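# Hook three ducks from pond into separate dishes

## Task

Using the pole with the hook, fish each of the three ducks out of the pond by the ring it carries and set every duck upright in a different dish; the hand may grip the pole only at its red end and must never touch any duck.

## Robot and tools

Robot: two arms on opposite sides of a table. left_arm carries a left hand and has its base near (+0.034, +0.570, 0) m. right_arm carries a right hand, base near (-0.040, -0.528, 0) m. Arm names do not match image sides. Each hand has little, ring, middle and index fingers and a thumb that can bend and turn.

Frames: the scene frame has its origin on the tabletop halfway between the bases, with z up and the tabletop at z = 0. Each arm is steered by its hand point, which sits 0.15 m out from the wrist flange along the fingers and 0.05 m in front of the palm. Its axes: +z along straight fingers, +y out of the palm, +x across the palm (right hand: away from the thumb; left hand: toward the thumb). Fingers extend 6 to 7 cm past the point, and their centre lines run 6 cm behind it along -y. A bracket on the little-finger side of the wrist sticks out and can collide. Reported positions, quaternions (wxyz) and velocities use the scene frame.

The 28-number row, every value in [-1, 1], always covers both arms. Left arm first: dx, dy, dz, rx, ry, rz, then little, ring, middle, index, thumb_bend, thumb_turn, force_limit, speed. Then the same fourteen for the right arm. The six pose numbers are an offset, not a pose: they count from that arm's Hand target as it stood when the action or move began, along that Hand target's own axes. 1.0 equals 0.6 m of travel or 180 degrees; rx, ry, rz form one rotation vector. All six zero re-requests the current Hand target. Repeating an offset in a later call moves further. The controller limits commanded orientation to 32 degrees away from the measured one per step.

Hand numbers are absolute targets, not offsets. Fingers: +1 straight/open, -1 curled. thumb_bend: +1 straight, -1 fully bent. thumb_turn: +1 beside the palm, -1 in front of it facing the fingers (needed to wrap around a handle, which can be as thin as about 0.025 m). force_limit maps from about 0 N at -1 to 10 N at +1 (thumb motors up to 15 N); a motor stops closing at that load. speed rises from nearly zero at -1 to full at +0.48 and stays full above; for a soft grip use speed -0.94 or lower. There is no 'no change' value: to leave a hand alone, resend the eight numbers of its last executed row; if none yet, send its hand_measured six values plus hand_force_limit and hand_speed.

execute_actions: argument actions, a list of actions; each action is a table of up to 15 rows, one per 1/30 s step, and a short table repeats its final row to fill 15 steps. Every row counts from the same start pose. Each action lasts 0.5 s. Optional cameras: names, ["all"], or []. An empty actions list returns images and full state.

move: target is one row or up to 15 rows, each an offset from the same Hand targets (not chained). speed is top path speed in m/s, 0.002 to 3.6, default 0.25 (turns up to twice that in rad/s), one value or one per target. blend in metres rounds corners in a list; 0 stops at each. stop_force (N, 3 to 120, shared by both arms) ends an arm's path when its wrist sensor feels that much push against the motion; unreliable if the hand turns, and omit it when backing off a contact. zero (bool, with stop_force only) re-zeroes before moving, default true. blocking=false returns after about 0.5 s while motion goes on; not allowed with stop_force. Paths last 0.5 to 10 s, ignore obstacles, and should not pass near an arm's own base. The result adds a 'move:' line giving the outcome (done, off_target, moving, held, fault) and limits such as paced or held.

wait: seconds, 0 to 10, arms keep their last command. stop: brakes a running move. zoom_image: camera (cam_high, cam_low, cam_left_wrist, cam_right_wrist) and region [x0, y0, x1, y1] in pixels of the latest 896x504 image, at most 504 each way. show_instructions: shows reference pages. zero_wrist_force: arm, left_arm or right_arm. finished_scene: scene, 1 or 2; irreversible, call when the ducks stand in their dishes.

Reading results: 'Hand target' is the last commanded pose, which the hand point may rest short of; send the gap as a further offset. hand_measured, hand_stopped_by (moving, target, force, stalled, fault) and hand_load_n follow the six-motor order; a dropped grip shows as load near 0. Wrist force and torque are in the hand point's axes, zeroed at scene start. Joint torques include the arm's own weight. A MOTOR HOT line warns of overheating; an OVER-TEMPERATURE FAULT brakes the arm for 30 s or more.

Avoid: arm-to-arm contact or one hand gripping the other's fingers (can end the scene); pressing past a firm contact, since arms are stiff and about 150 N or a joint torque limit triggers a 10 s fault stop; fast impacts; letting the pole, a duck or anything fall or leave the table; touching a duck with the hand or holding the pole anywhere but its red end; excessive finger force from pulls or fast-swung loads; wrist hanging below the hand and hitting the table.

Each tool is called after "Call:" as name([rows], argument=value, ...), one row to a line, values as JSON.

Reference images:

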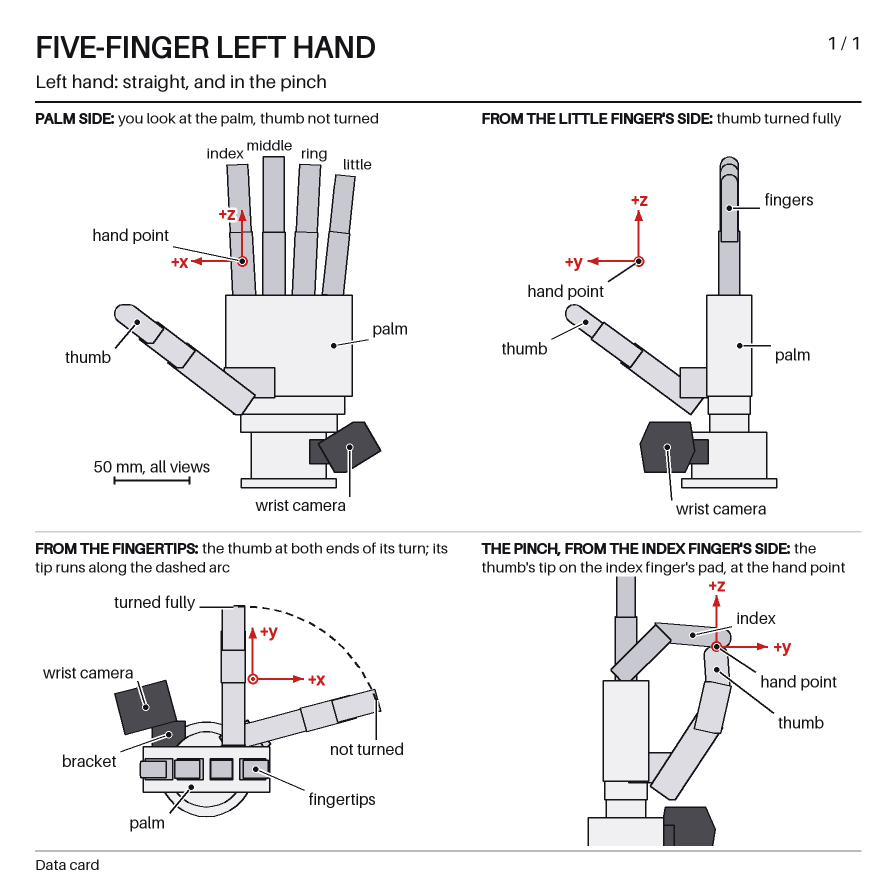

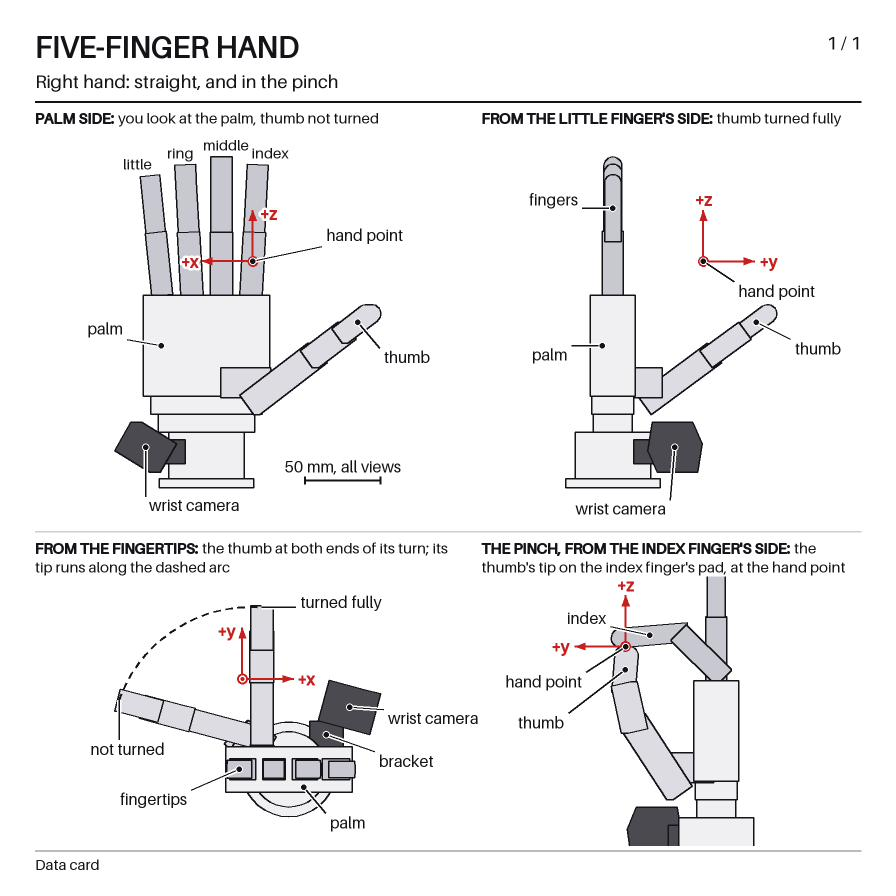

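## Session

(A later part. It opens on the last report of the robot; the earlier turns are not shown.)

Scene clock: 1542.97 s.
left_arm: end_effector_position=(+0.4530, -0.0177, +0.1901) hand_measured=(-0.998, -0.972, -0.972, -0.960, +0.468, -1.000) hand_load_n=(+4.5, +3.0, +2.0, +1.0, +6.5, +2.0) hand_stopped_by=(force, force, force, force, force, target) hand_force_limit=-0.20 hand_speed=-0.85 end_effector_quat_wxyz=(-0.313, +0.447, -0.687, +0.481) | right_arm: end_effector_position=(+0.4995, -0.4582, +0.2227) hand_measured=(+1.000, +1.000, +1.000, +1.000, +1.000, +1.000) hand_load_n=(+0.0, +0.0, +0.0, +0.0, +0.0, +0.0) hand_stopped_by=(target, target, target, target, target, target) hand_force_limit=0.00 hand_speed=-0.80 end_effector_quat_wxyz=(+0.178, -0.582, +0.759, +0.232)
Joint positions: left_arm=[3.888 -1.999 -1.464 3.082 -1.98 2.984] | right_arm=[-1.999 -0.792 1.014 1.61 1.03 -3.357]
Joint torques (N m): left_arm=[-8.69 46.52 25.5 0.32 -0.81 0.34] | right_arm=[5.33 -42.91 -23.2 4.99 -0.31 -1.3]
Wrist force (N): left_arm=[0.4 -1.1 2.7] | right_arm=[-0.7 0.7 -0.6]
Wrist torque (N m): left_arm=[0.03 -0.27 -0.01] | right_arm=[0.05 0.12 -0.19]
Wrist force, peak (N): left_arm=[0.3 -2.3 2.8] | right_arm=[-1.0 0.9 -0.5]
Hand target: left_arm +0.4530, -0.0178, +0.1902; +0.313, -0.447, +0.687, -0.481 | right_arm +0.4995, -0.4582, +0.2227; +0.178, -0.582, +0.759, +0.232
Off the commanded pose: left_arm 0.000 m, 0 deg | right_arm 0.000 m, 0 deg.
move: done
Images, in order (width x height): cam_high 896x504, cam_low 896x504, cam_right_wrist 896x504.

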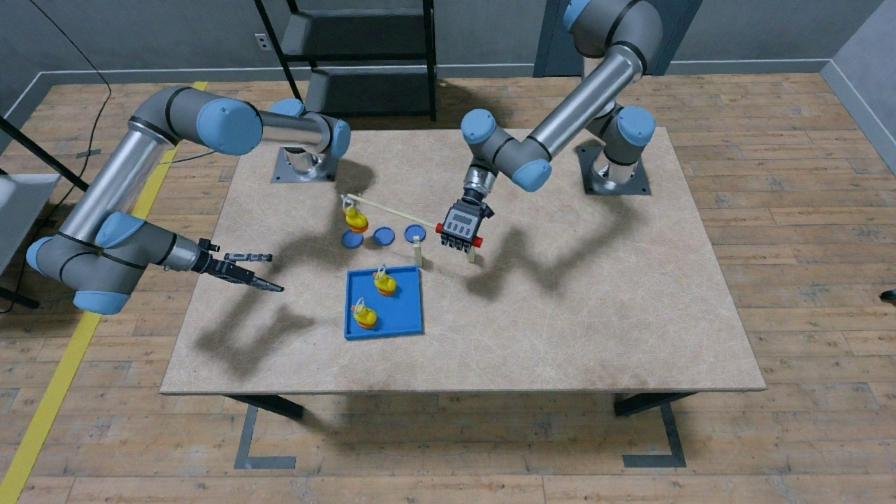

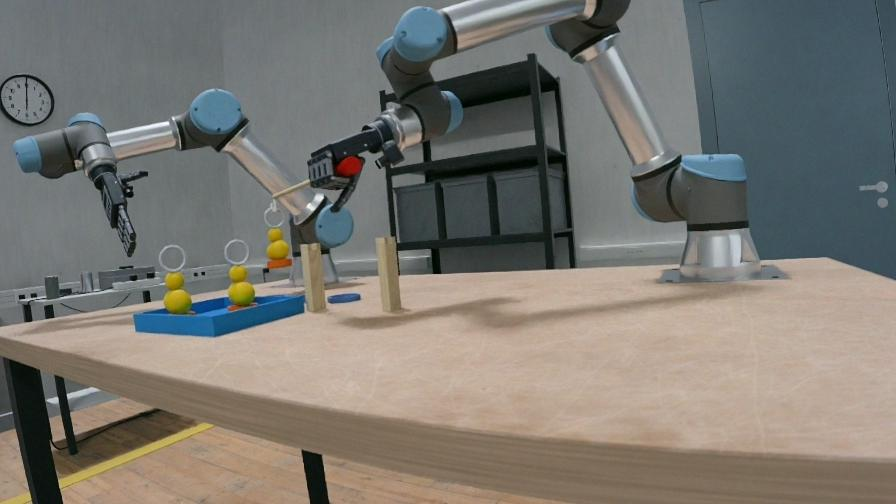

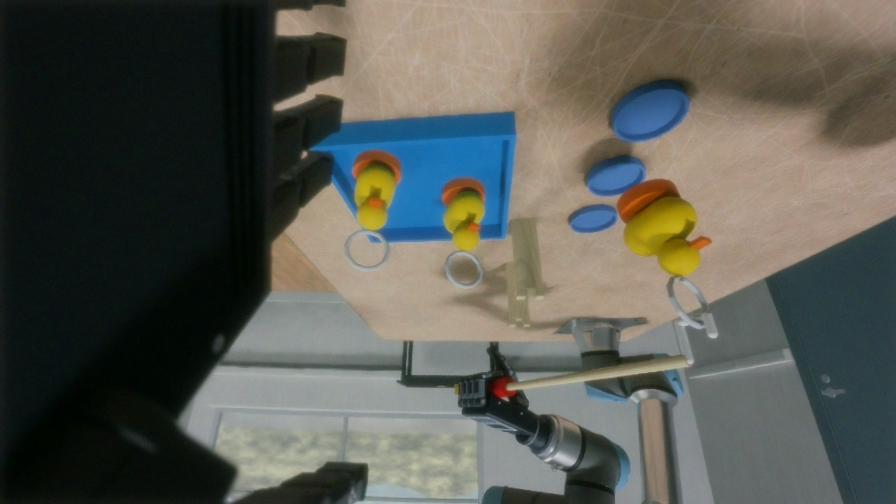

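Call:
move(target=[0, 0.047, 0.0171, 0, 0, 0, -1, -1, -1, -1, -1, -1, -0.2, -0.85, 0, 0, 0, 0, 0, 0, 1, 1, 1, 1, 1, 1, 0, -0.8], speed=0.08, cameras=["cam_high", "cam_low", "cam_right_wrist"])

Call:
zoom_image(camera="cam_right_wrist", region=[560, 60, 740, 260])

Call:
zoom_image(camera="cam_high", region=[320, 190, 420, 265])

Call:
zoom_image(camera="cam_low", region=[200, 180, 390, 320])

Scene clock: 1587.60 s.
left_arm: end_effector_position=(+0.4529, -0.0178, +0.1600) hand_measured=(-0.998, -0.972, -0.972, -0.960, +0.468, -1.000) hand_load_n=(+5.0, +3.0, +2.0, +1.0, +6.5, +2.0) hand_stopped_by=(force, force, force, force, force, target) hand_force_limit=-0.20 hand_speed=-0.85 end_effector_quat_wxyz=(-0.313, +0.447, -0.687, +0.481) end_effector_velocity=(+0.001, +0.000, +0.003) end_effector_angular_velocity=(-0.001, -0.002, +0.000) | right_arm: end_effector_position=(+0.4995, -0.4582, +0.2227) hand_measured=(+1.000, +1.000, +1.000, +1.000, +1.000, +1.000) hand_load_n=(+0.0, +0.0, +0.0, +0.0, +0.0, +0.5) hand_stopped_by=(target, target, target, target, target, target) hand_force_limit=0.00 hand_speed=-0.80 end_effector_quat_wxyz=(+0.178, -0.582, +0.759, +0.232)
Joint positions: left_arm=[3.888 -2.024 -1.509 3.151 -1.98 2.984] | right_arm=[-1.999 -0.792 1.014 1.61 1.03 -3.357]
Joint velocities: left_arm=[0 0.002 0.005 -0.004 0 0.001] | right_arm=[within noise]
Joint torques (N m): left_arm=[0.55 46.22 28.92 -1.12 0.04 -0.34] | right_arm=[4.8 -43.83 -24.82 4.94 -0.19 -1.22]
Wrist force (N): left_arm=[0.2 -1.0 2.9] | right_arm=[-0.8 0.8 -0.5]
Wrist torque (N m): left_arm=[0.01 -0.20 -0.03] | right_arm=[0.05 0.14 -0.20]
Wrist force, peak (N): left_arm=[0.6 -1.2 3.3] | right_arm=[-1.0 0.9 -0.6]
Hand target: left_arm +0.4530, -0.0178, +0.1602; +0.313, -0.447, +0.687, -0.481 | right_arm +0.4995, -0.4582, +0.2227; +0.178, -0.582, +0.759, +0.232
Off the commanded pose: left_arm 0.000 m, 0 deg | right_arm 0.000 m, 0 deg.
move: done
Images, in order (width x height): cam_high 896x504, cam_low 896x504, cam_right_wrist 896x504.

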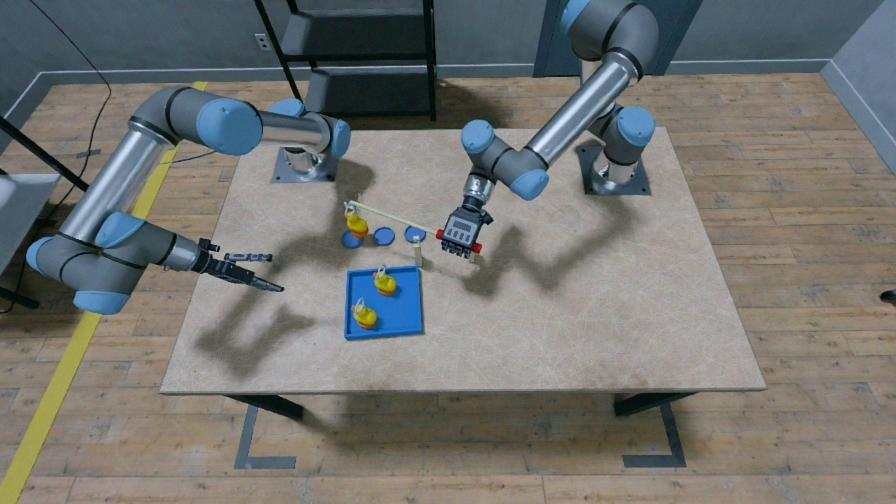

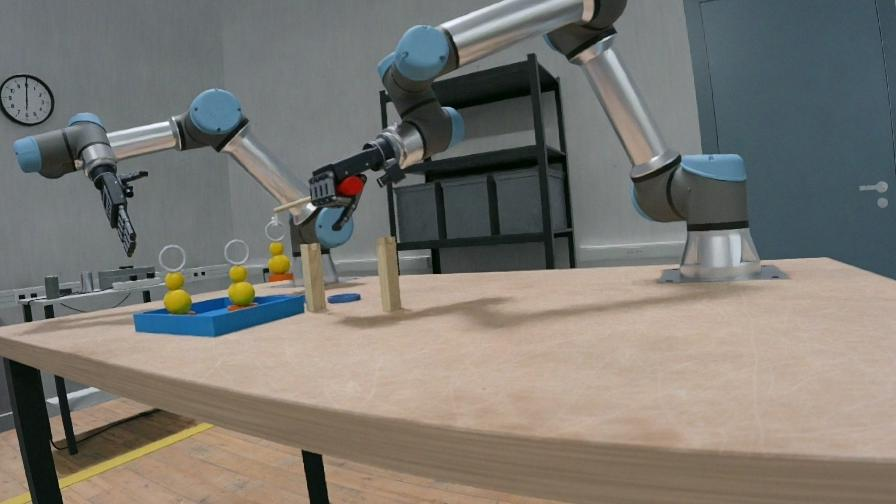

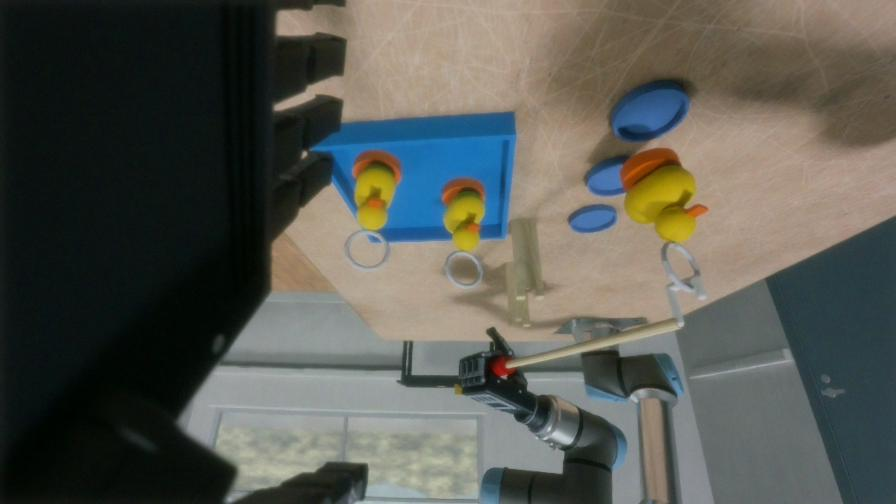

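Scaled by 2.520 from the camera's 896x504 image, which has a finer 1280x720 frame.

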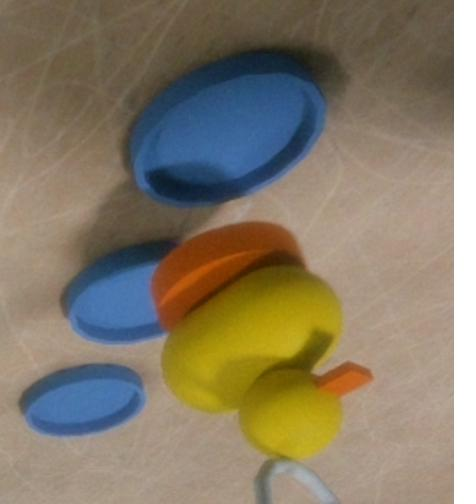

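Scaled by 5.040 from the camera's 896x504 image, which has a finer 1280x720 frame.

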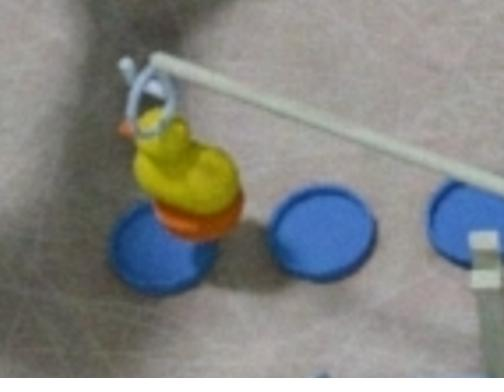

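Scaled by 2.653 from the camera's 896x504 image, which has a finer 1280x720 frame.

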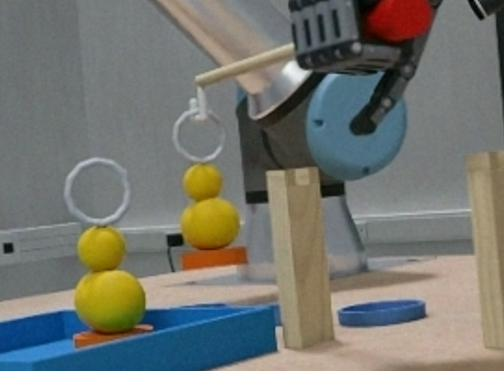

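Call:
move(target=[0.0457, -0.0069, 0.019, 0, 0, 0, -1, -1, -1, -1, -1, -1, -0.2, -0.85, 0, 0, 0, 0, 0, 0, 1, 1, 1, 1, 1, 1, 0, -0.8], speed=0.08, cameras=["cam_high", "cam_low", "cam_right_wrist"])

Call:
zoom_image(camera="cam_right_wrist", region=[560, 60, 740, 260])

Call:
zoom_image(camera="cam_high", region=[320, 190, 420, 265])

Call:
zoom_image(camera="cam_low", region=[200, 180, 390, 320])

Scene clock: 1619.00 s.
left_arm: end_effector_position=(+0.4529, -0.0478, +0.1602) hand_measured=(-0.998, -0.972, -0.972, -0.960, +0.468, -1.000) hand_load_n=(+5.0, +3.0, +2.0, +1.0, +6.5, +2.0) hand_stopped_by=(force, force, force, force, force, target) hand_force_limit=-0.20 hand_speed=-0.85 end_effector_quat_wxyz=(-0.313, +0.447, -0.687, +0.481) | right_arm: end_effector_position=(+0.4995, -0.4582, +0.2227) hand_measured=(+1.000, +1.000, +1.000, +1.000, +1.000, +1.000) hand_load_n=(+0.5, +0.0, +0.0, +0.0, +0.0, +0.0) hand_stopped_by=(target, target, target, target, target, target) hand_force_limit=0.00 hand_speed=-0.80 end_effector_quat_wxyz=(+0.178, -0.582, +0.759, +0.232)
Joint positions: left_arm=[3.851 -2.087 -1.413 3.112 -2.014 2.969] | right_arm=[-1.999 -0.792 1.014 1.61 1.03 -3.357]
Joint torques (N m): left_arm=[12.04 47.1 10.47 2.58 1.3 1.41] | right_arm=[3.79 -44.23 -26.32 5.06 -0.11 -1.25]
Wrist force (N): left_arm=[0.3 -1.0 3.1] | right_arm=[-0.7 0.5 -0.5]
Wrist torque (N m): left_arm=[0.01 -0.23 0.13] | right_arm=[0.01 0.12 -0.20]
Wrist force, peak (N): left_arm=[0.2 -1.1 3.3] | right_arm=[-1.1 0.8 -0.5]
Hand target: left_arm +0.4529, -0.0478, +0.1602; +0.313, -0.447, +0.687, -0.481 | right_arm +0.4995, -0.4582, +0.2227; +0.178, -0.582, +0.759, +0.232
Off the commanded pose: left_arm 0.000 m, 0 deg | right_arm 0.000 m, 0 deg.
move: done
Images, in order (width x height): cam_high 896x504, cam_low 896x504, cam_right_wrist 896x504.

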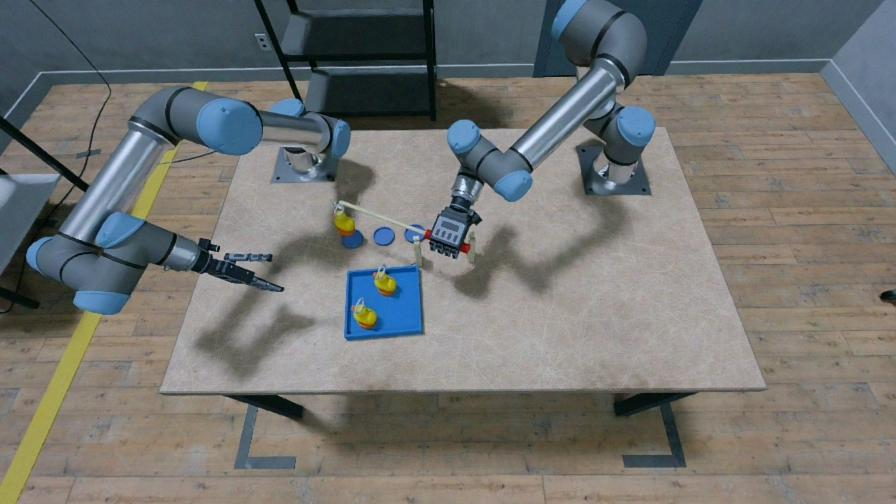

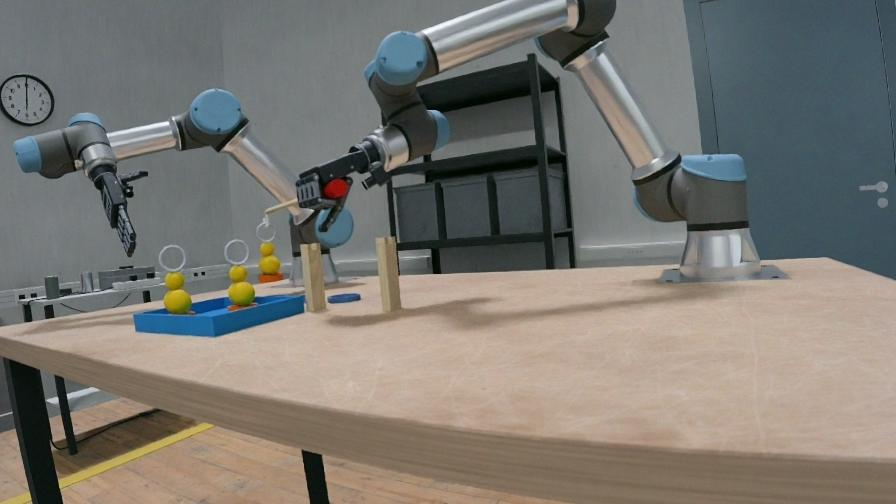

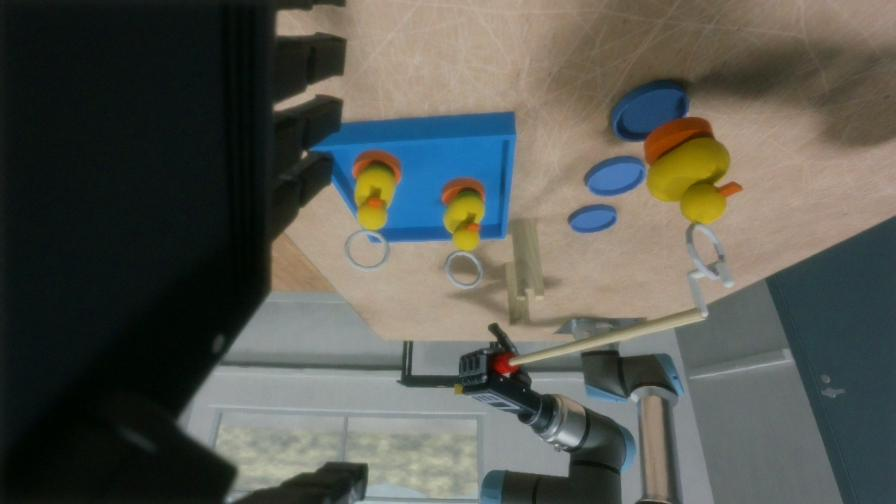

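Scaled by 2.520 from the camera's 896x504 image, which has a finer 1280x720 frame.

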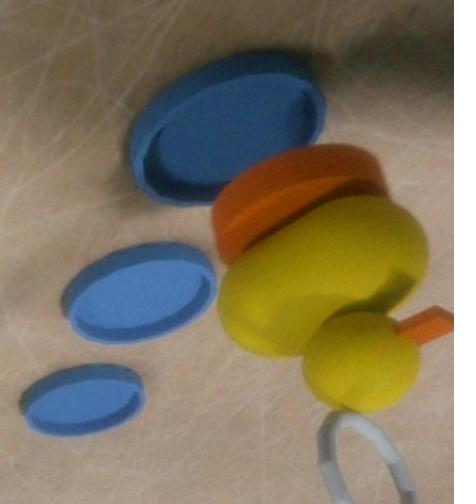

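Scaled by 5.040 from the camera's 896x504 image, which has a finer 1280x720 frame.

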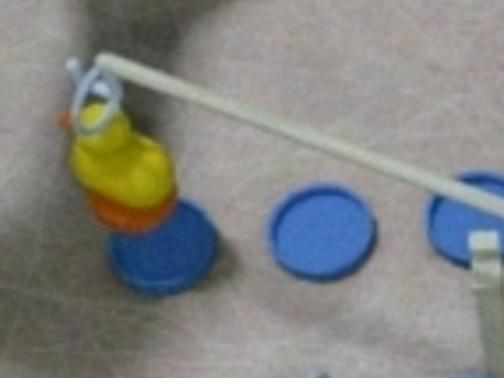

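Scaled by 2.653 from the camera's 896x504 image, which has a finer 1280x720 frame.

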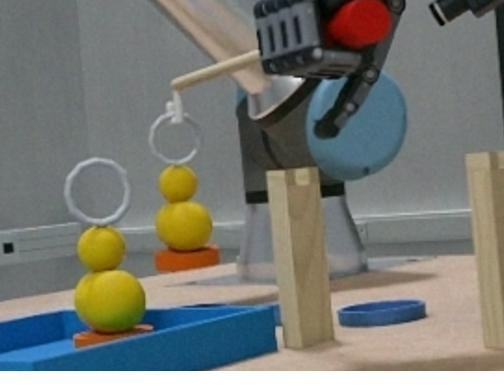

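Call:
move(target=[-0.0156, 0.0463, 0.0192, 0, 0, 0, -1, -1, -1, -1, -1, -1, -0.2, -0.85, 0, 0, 0, 0, 0, 0, 1, 1, 1, 1, 1, 1, 0, -0.8], speed=0.06, cameras=["cam_high", "cam_low", "cam_right_wrist"])

Call:
zoom_image(camera="cam_right_wrist", region=[560, 60, 740, 260])

Call:
zoom_image(camera="cam_high", region=[320, 190, 420, 265])

Call:
zoom_image(camera="cam_low", region=[200, 180, 390, 320])

Scene clock: 1642.30 s.
left_arm: end_effector_position=(+0.4580, -0.0396, +0.1299) hand_measured=(-0.998, -0.972, -0.972, -0.960, +0.468, -1.000) hand_load_n=(+5.0, +3.0, +1.5, +1.0, +6.5, +2.0) hand_stopped_by=(force, force, force, force, force, target) hand_force_limit=-0.20 hand_speed=-0.85 end_effector_quat_wxyz=(-0.313, +0.447, -0.687, +0.480) | right_arm: end_effector_position=(+0.4995, -0.4582, +0.2227) hand_measured=(+1.000, +1.000, +1.000, +1.000, +1.000, +1.000) hand_load_n=(-0.5, +0.0, +0.0, +0.0, +0.0, +0.0) hand_stopped_by=(target, target, target, target, target, target) hand_force_limit=0.00 hand_speed=-0.80 end_effector_quat_wxyz=(+0.178, -0.582, +0.759, +0.232)
Joint positions: left_arm=[3.868 -2.102 -1.472 3.188 -1.998 2.976] | right_arm=[-1.999 -0.792 1.014 1.61 1.03 -3.357]
Joint torques (N m): left_arm=[-9.17 48.79 28.84 -1.4 -0.8 0.06] | right_arm=[3.94 -42.47 -24.66 4.88 0.05 -1.28]
Wrist force (N): left_arm=[0.1 -0.8 2.8] | right_arm=[-0.9 0.8 -0.4]
Wrist torque (N m): left_arm=[0.06 -0.22 -0.06] | right_arm=[0.04 0.14 -0.20]
Wrist force, peak (N): left_arm=[0.0 -0.9 3.4] | right_arm=[-0.9 0.8 -0.9]
Hand target: left_arm +0.4580, -0.0398, +0.1301; +0.313, -0.447, +0.687, -0.481 | right_arm +0.4995, -0.4582, +0.2227; +0.178, -0.582, +0.759, +0.232
Off the commanded pose: left_arm 0.000 m, 0 deg | right_arm 0.000 m, 0 deg.
move: done
Images, in order (width x height): cam_high 896x504, cam_low 896x504, cam_right_wrist 896x504.

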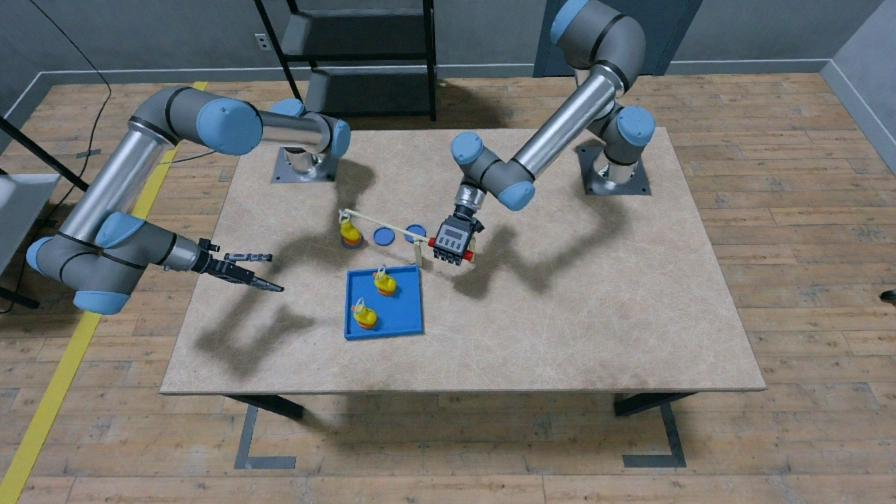

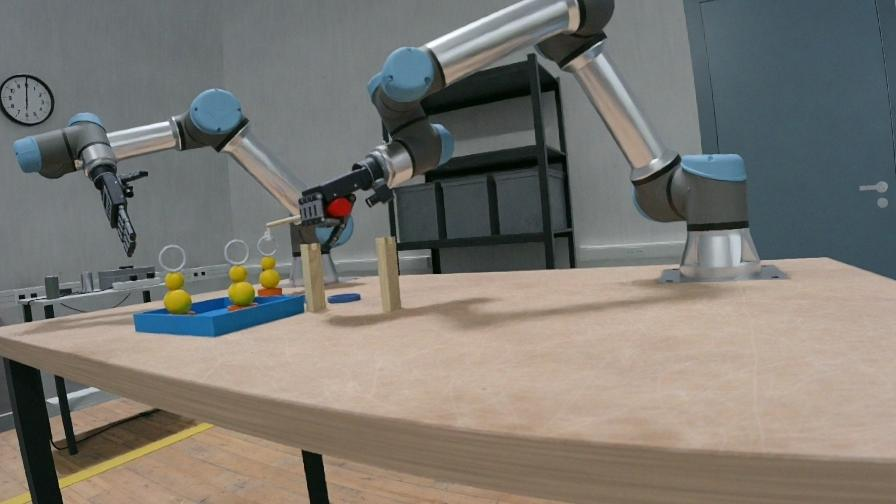

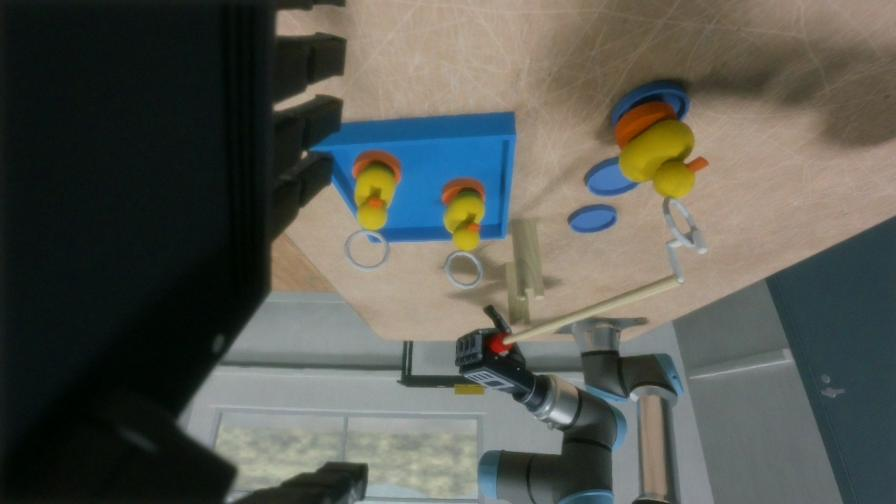

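Scaled by 2.520 from the camera's 896x504 image, which has a finer 1280x720 frame.

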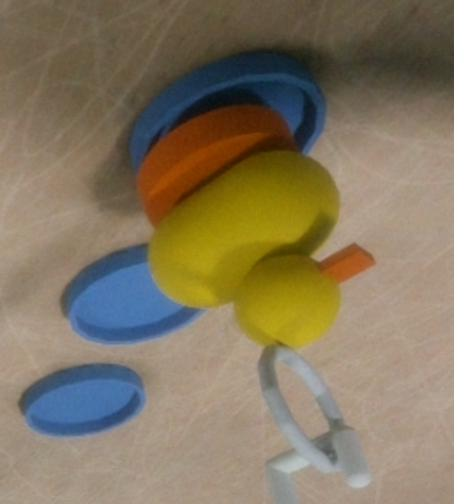

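Scaled by 5.040 from the camera's 896x504 image, which has a finer 1280x720 frame.

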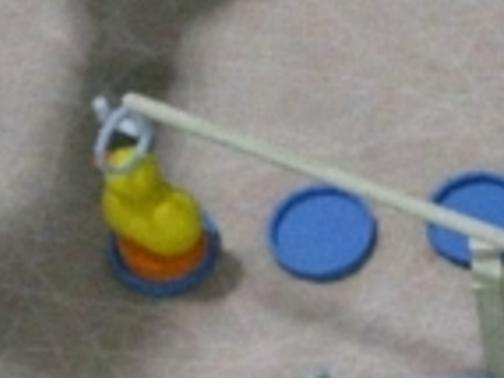

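Scaled by 2.653 from the camera's 896x504 image, which has a finer 1280x720 frame.

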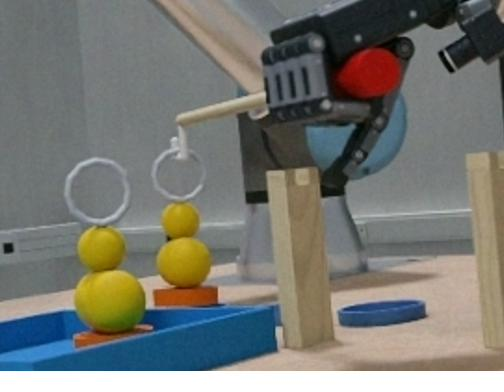

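Call:
move(target=[0.0042, 0.0208, 0.0018, 0, 0, 0, -1, -1, -1, -1, -1, -1, -0.2, -0.85, 0, 0, 0, 0, 0, 0, 1, 1, 1, 1, 1, 1, 0, -0.8], speed=0.04, cameras=["cam_high", "cam_low", "cam_right_wrist"])

Call:
zoom_image(camera="cam_right_wrist", region=[560, 60, 740, 260])

Call:
zoom_image(camera="cam_high", region=[320, 190, 420, 265])

Call:
zoom_image(camera="cam_low", region=[230, 210, 310, 310])

Scene clock: 1669.07 s.
left_arm: end_effector_position=(+0.4539, -0.0407, +0.1178) hand_measured=(-0.998, -0.972, -0.972, -0.960, +0.468, -1.000) hand_load_n=(+5.0, +3.5, +2.0, +1.0, +6.5, +2.0) hand_stopped_by=(force, force, force, force, force, target) hand_force_limit=-0.20 hand_speed=-0.85 end_effector_quat_wxyz=(-0.313, +0.447, -0.687, +0.481) | right_arm: end_effector_position=(+0.4995, -0.4582, +0.2227) hand_measured=(+1.000, +1.000, +1.000, +1.000, +1.000, +1.000) hand_load_n=(+0.0, +0.0, +0.0, +0.0, +0.0, +0.0) hand_stopped_by=(target, target, target, target, target, target) hand_force_limit=0.00 hand_speed=-0.80 end_effector_quat_wxyz=(+0.178, -0.582, +0.759, +0.232)
Joint positions: left_arm=[3.861 -2.113 -1.489 3.215 -2.005 2.973] | right_arm=[-1.999 -0.792 1.014 1.61 1.03 -3.357]
Joint torques (N m): left_arm=[1.14 45.73 23.93 -1.33 -0.22 -1.22] | right_arm=[4.16 -43.99 -24.12 5.11 -0.11 -0.94]
Wrist force (N): left_arm=[-0.2 -1.8 2.8] | right_arm=[-0.9 0.9 -0.5]
Wrist torque (N m): left_arm=[-0.01 -0.10 -0.10] | right_arm=[0.07 0.14 -0.19]
Wrist force, peak (N): left_arm=[0.2 -2.1 2.9] | right_arm=[-1.0 0.9 -0.7]
Hand target: left_arm +0.4540, -0.0407, +0.1181; +0.313, -0.447, +0.687, -0.481 | right_arm +0.4995, -0.4582, +0.2227; +0.178, -0.582, +0.759, +0.232
Off the commanded pose: left_arm 0.000 m, 0 deg | right_arm 0.000 m, 0 deg.
move: done
Images, in order (width x height): cam_high 896x504, cam_low 896x504, cam_right_wrist 896x504.

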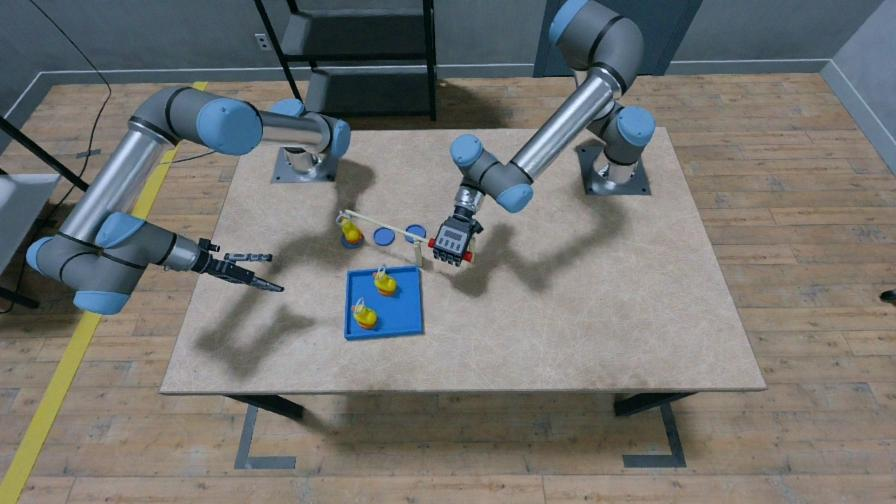

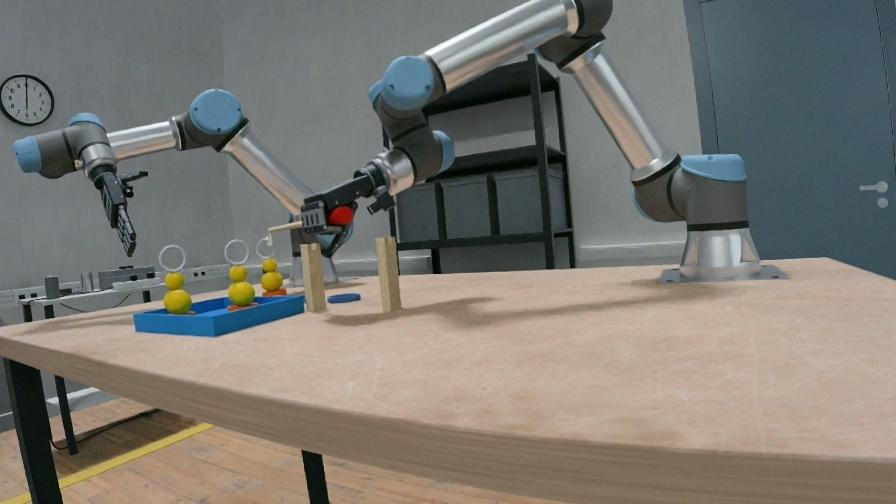

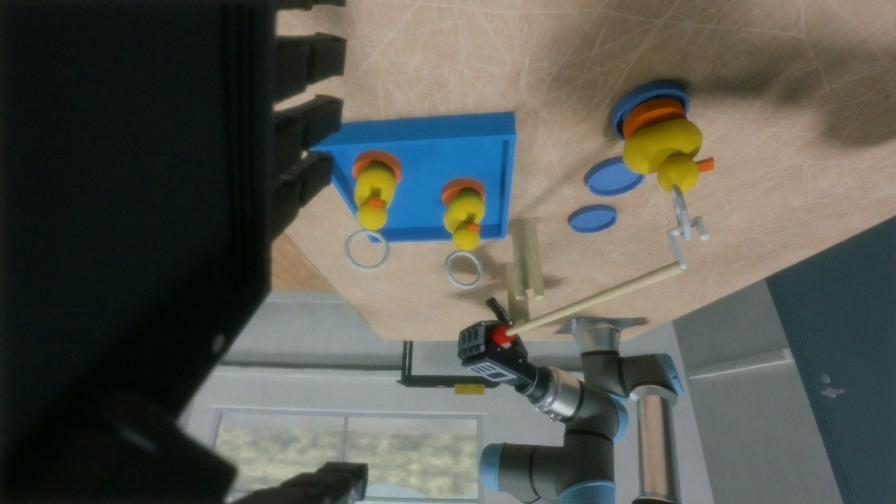

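Scaled by 2.520 from the camera's 896x504 image, which has a finer 1280x720 frame.

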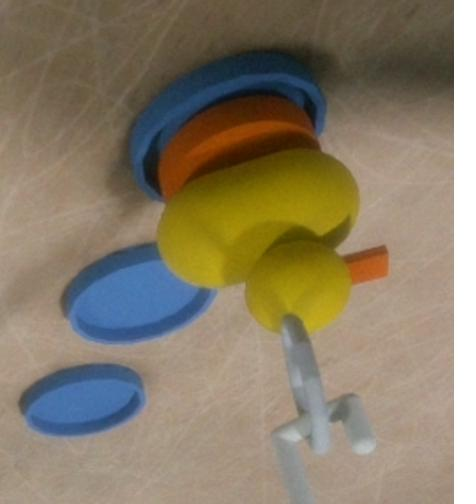

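Scaled by 5.040 from the camera's 896x504 image, which has a finer 1280x720 frame.

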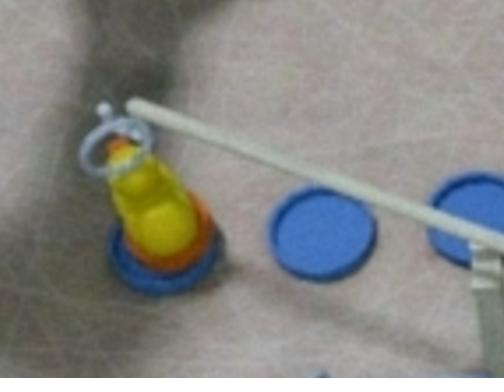

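Scaled by 5.040 from the camera's 896x504 image, which has a finer 1280x720 frame.

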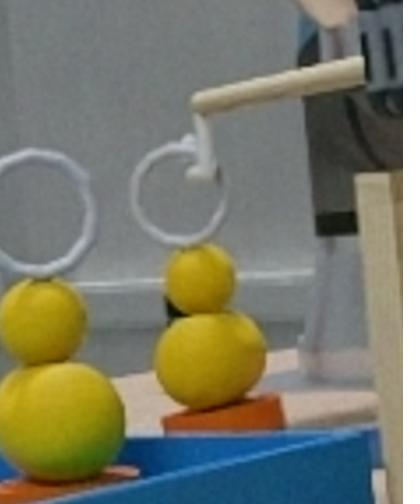

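Call:
zoom_image(camera="cam_high", region=[335, 200, 405, 255])

Call:
zoom_image(camera="cam_right_wrist", region=[600, 70, 720, 180])

Scaled by 7.200 from the camera's 896x504 image, which has a finer 1280x720 frame.

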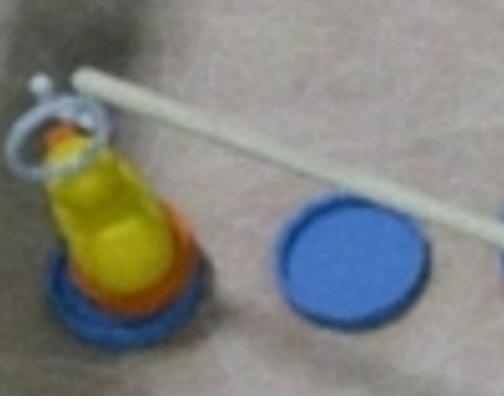

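Scaled by 4.200 from the camera's 896x504 image, which has a finer 1280x720 frame.

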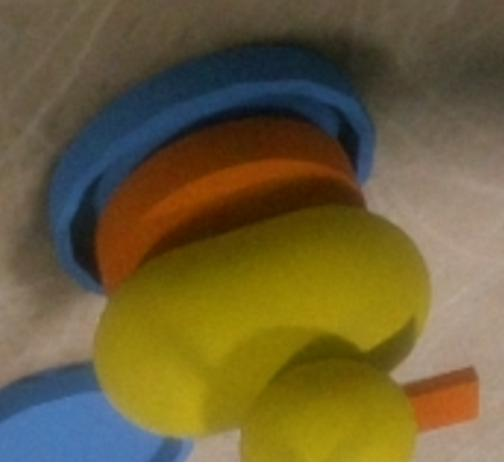

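Call:
move([
  [0, -0.0188, -0.0068, 0, 0, 0, -1, -1, -1, -1, -1, -1, -0.2, -0.85, 0, 0, 0, 0, 0, 0, 1, 1, 1, 1, 1, 1, 0, -0.8],
  [0.0069, -0.0198, -0.004, 0, 0, 0, -1, -1, -1, -1, -1, -1, -0.2, -0.85, 0, 0, 0, 0, 0, 0, 1, 1, 1, 1, 1, 1, 0, -0.8],
], speed=0.03, cameras=["cam_high", "cam_low", "cam_right_wrist"])

Call:
zoom_image(camera="cam_right_wrist", region=[600, 70, 720, 250])

Call:
zoom_image(camera="cam_high", region=[335, 200, 405, 255])

Call:
zoom_image(camera="cam_low", region=[230, 210, 310, 310])

Scene clock: 1735.97 s.
left_arm: end_effector_position=(+0.4539, -0.0453, +0.1300) hand_measured=(-0.998, -0.972, -0.972, -0.960, +0.468, -1.000) hand_load_n=(+5.0, +3.0, +2.0, +1.0, +6.5, +2.0) hand_stopped_by=(force, force, force, force, force, target) hand_force_limit=-0.20 hand_speed=-0.85 end_effector_quat_wxyz=(-0.313, +0.447, -0.687, +0.481) | right_arm: end_effector_position=(+0.4995, -0.4582, +0.2227) hand_measured=(+1.000, +1.000, +1.000, +1.000, +1.000, +1.000) hand_load_n=(+0.0, +0.0, +0.0, +0.0, -0.5, +0.0) hand_stopped_by=(target, target, target, target, target, target) hand_force_limit=0.00 hand_speed=-0.80 end_effector_quat_wxyz=(+0.178, -0.582, +0.759, +0.232)
Joint positions: left_arm=[3.855 -2.11 -1.459 3.182 -2.01 2.97] | right_arm=[-1.999 -0.792 1.014 1.61 1.03 -3.357]
Joint torques (N m): left_arm=[9.47 49.02 6.76 2.69 0.84 -0.52] | right_arm=[3.53 -42.44 -25.33 5 -0.06 -0.82]
Wrist force (N): left_arm=[0.1 -0.8 2.8] | right_arm=[-0.8 0.9 -0.4]
Wrist torque (N m): left_arm=[0.06 -0.20 0.11] | right_arm=[0.06 0.13 -0.19]
Wrist force, peak (N): left_arm=[-0.1 -1.7 3.0] | right_arm=[-1.0 0.8 -0.7]
Hand target: left_arm +0.4539, -0.0453, +0.1300; +0.313, -0.447, +0.687, -0.481 | right_arm +0.4995, -0.4582, +0.2227; +0.178, -0.582, +0.759, +0.232
Off the commanded pose: left_arm 0.000 m, 0 deg | right_arm 0.000 m, 0 deg.
move: done
Images, in order (width x height): cam_high 896x504, cam_low 896x504, cam_right_wrist 896x504.

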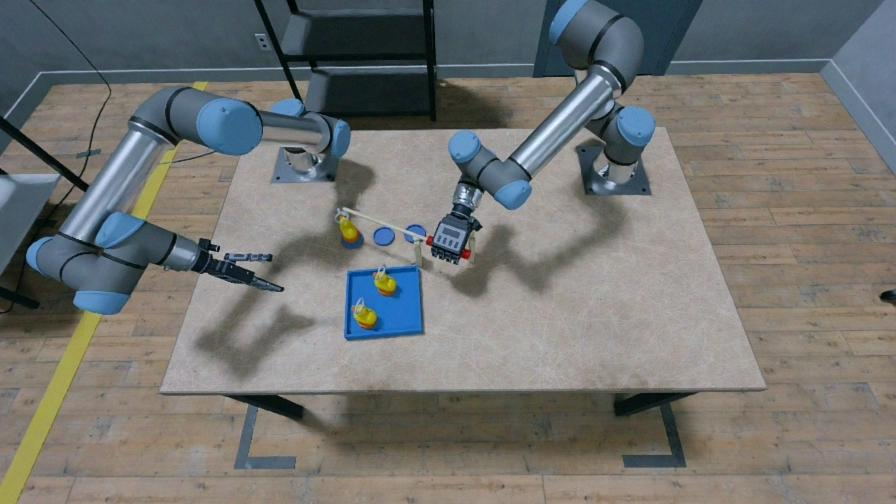

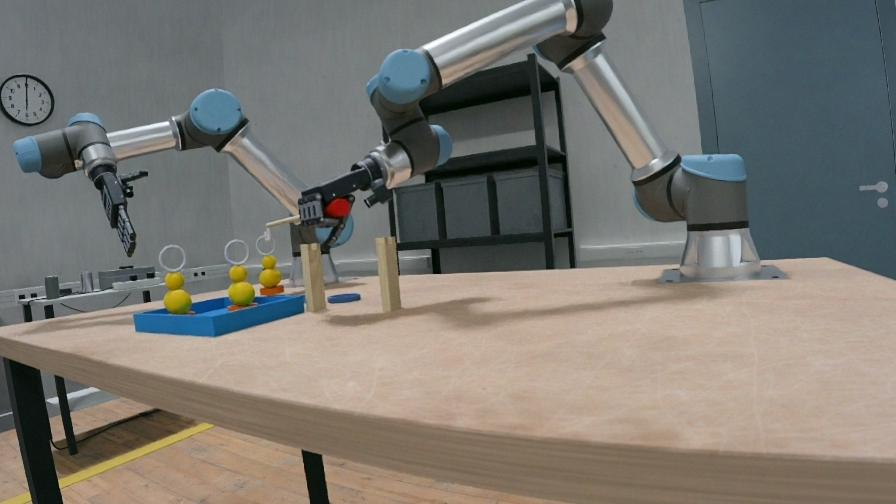

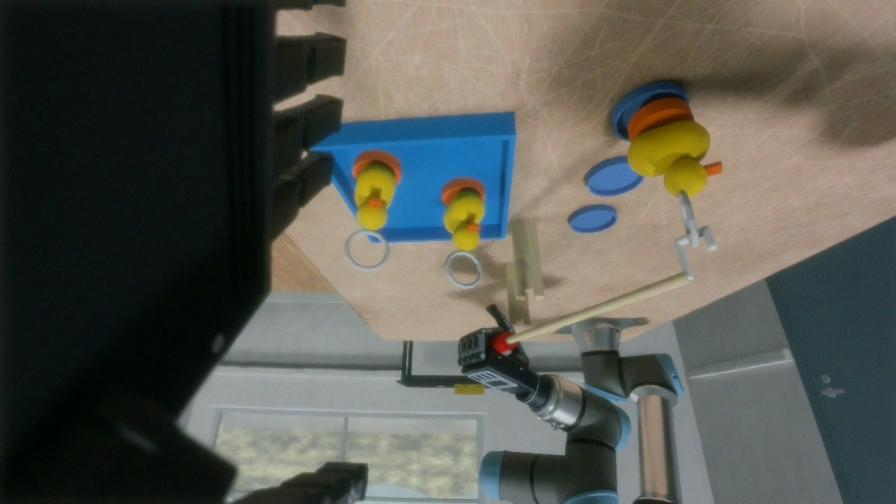

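Scaled by 2.800 from the camera's 896x504 image, which has a finer 1280x720 frame.

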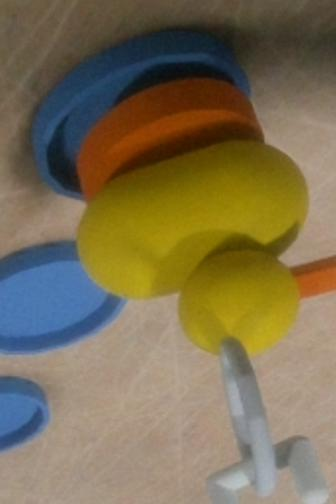

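Scaled by 7.200 from the camera's 896x504 image, which has a finer 1280x720 frame.

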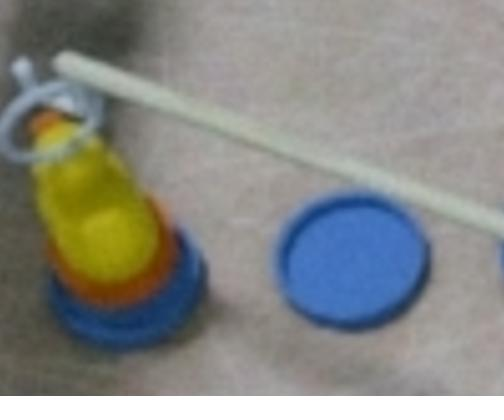

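Scaled by 5.040 from the camera's 896x504 image, which has a finer 1280x720 frame.

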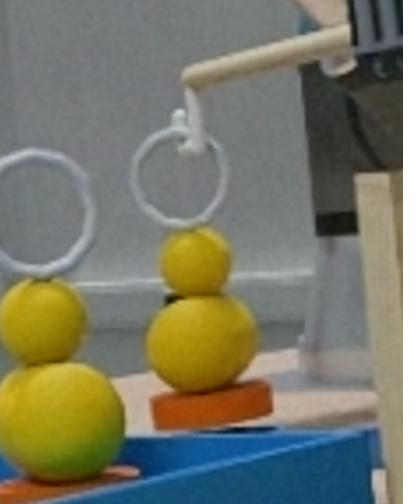

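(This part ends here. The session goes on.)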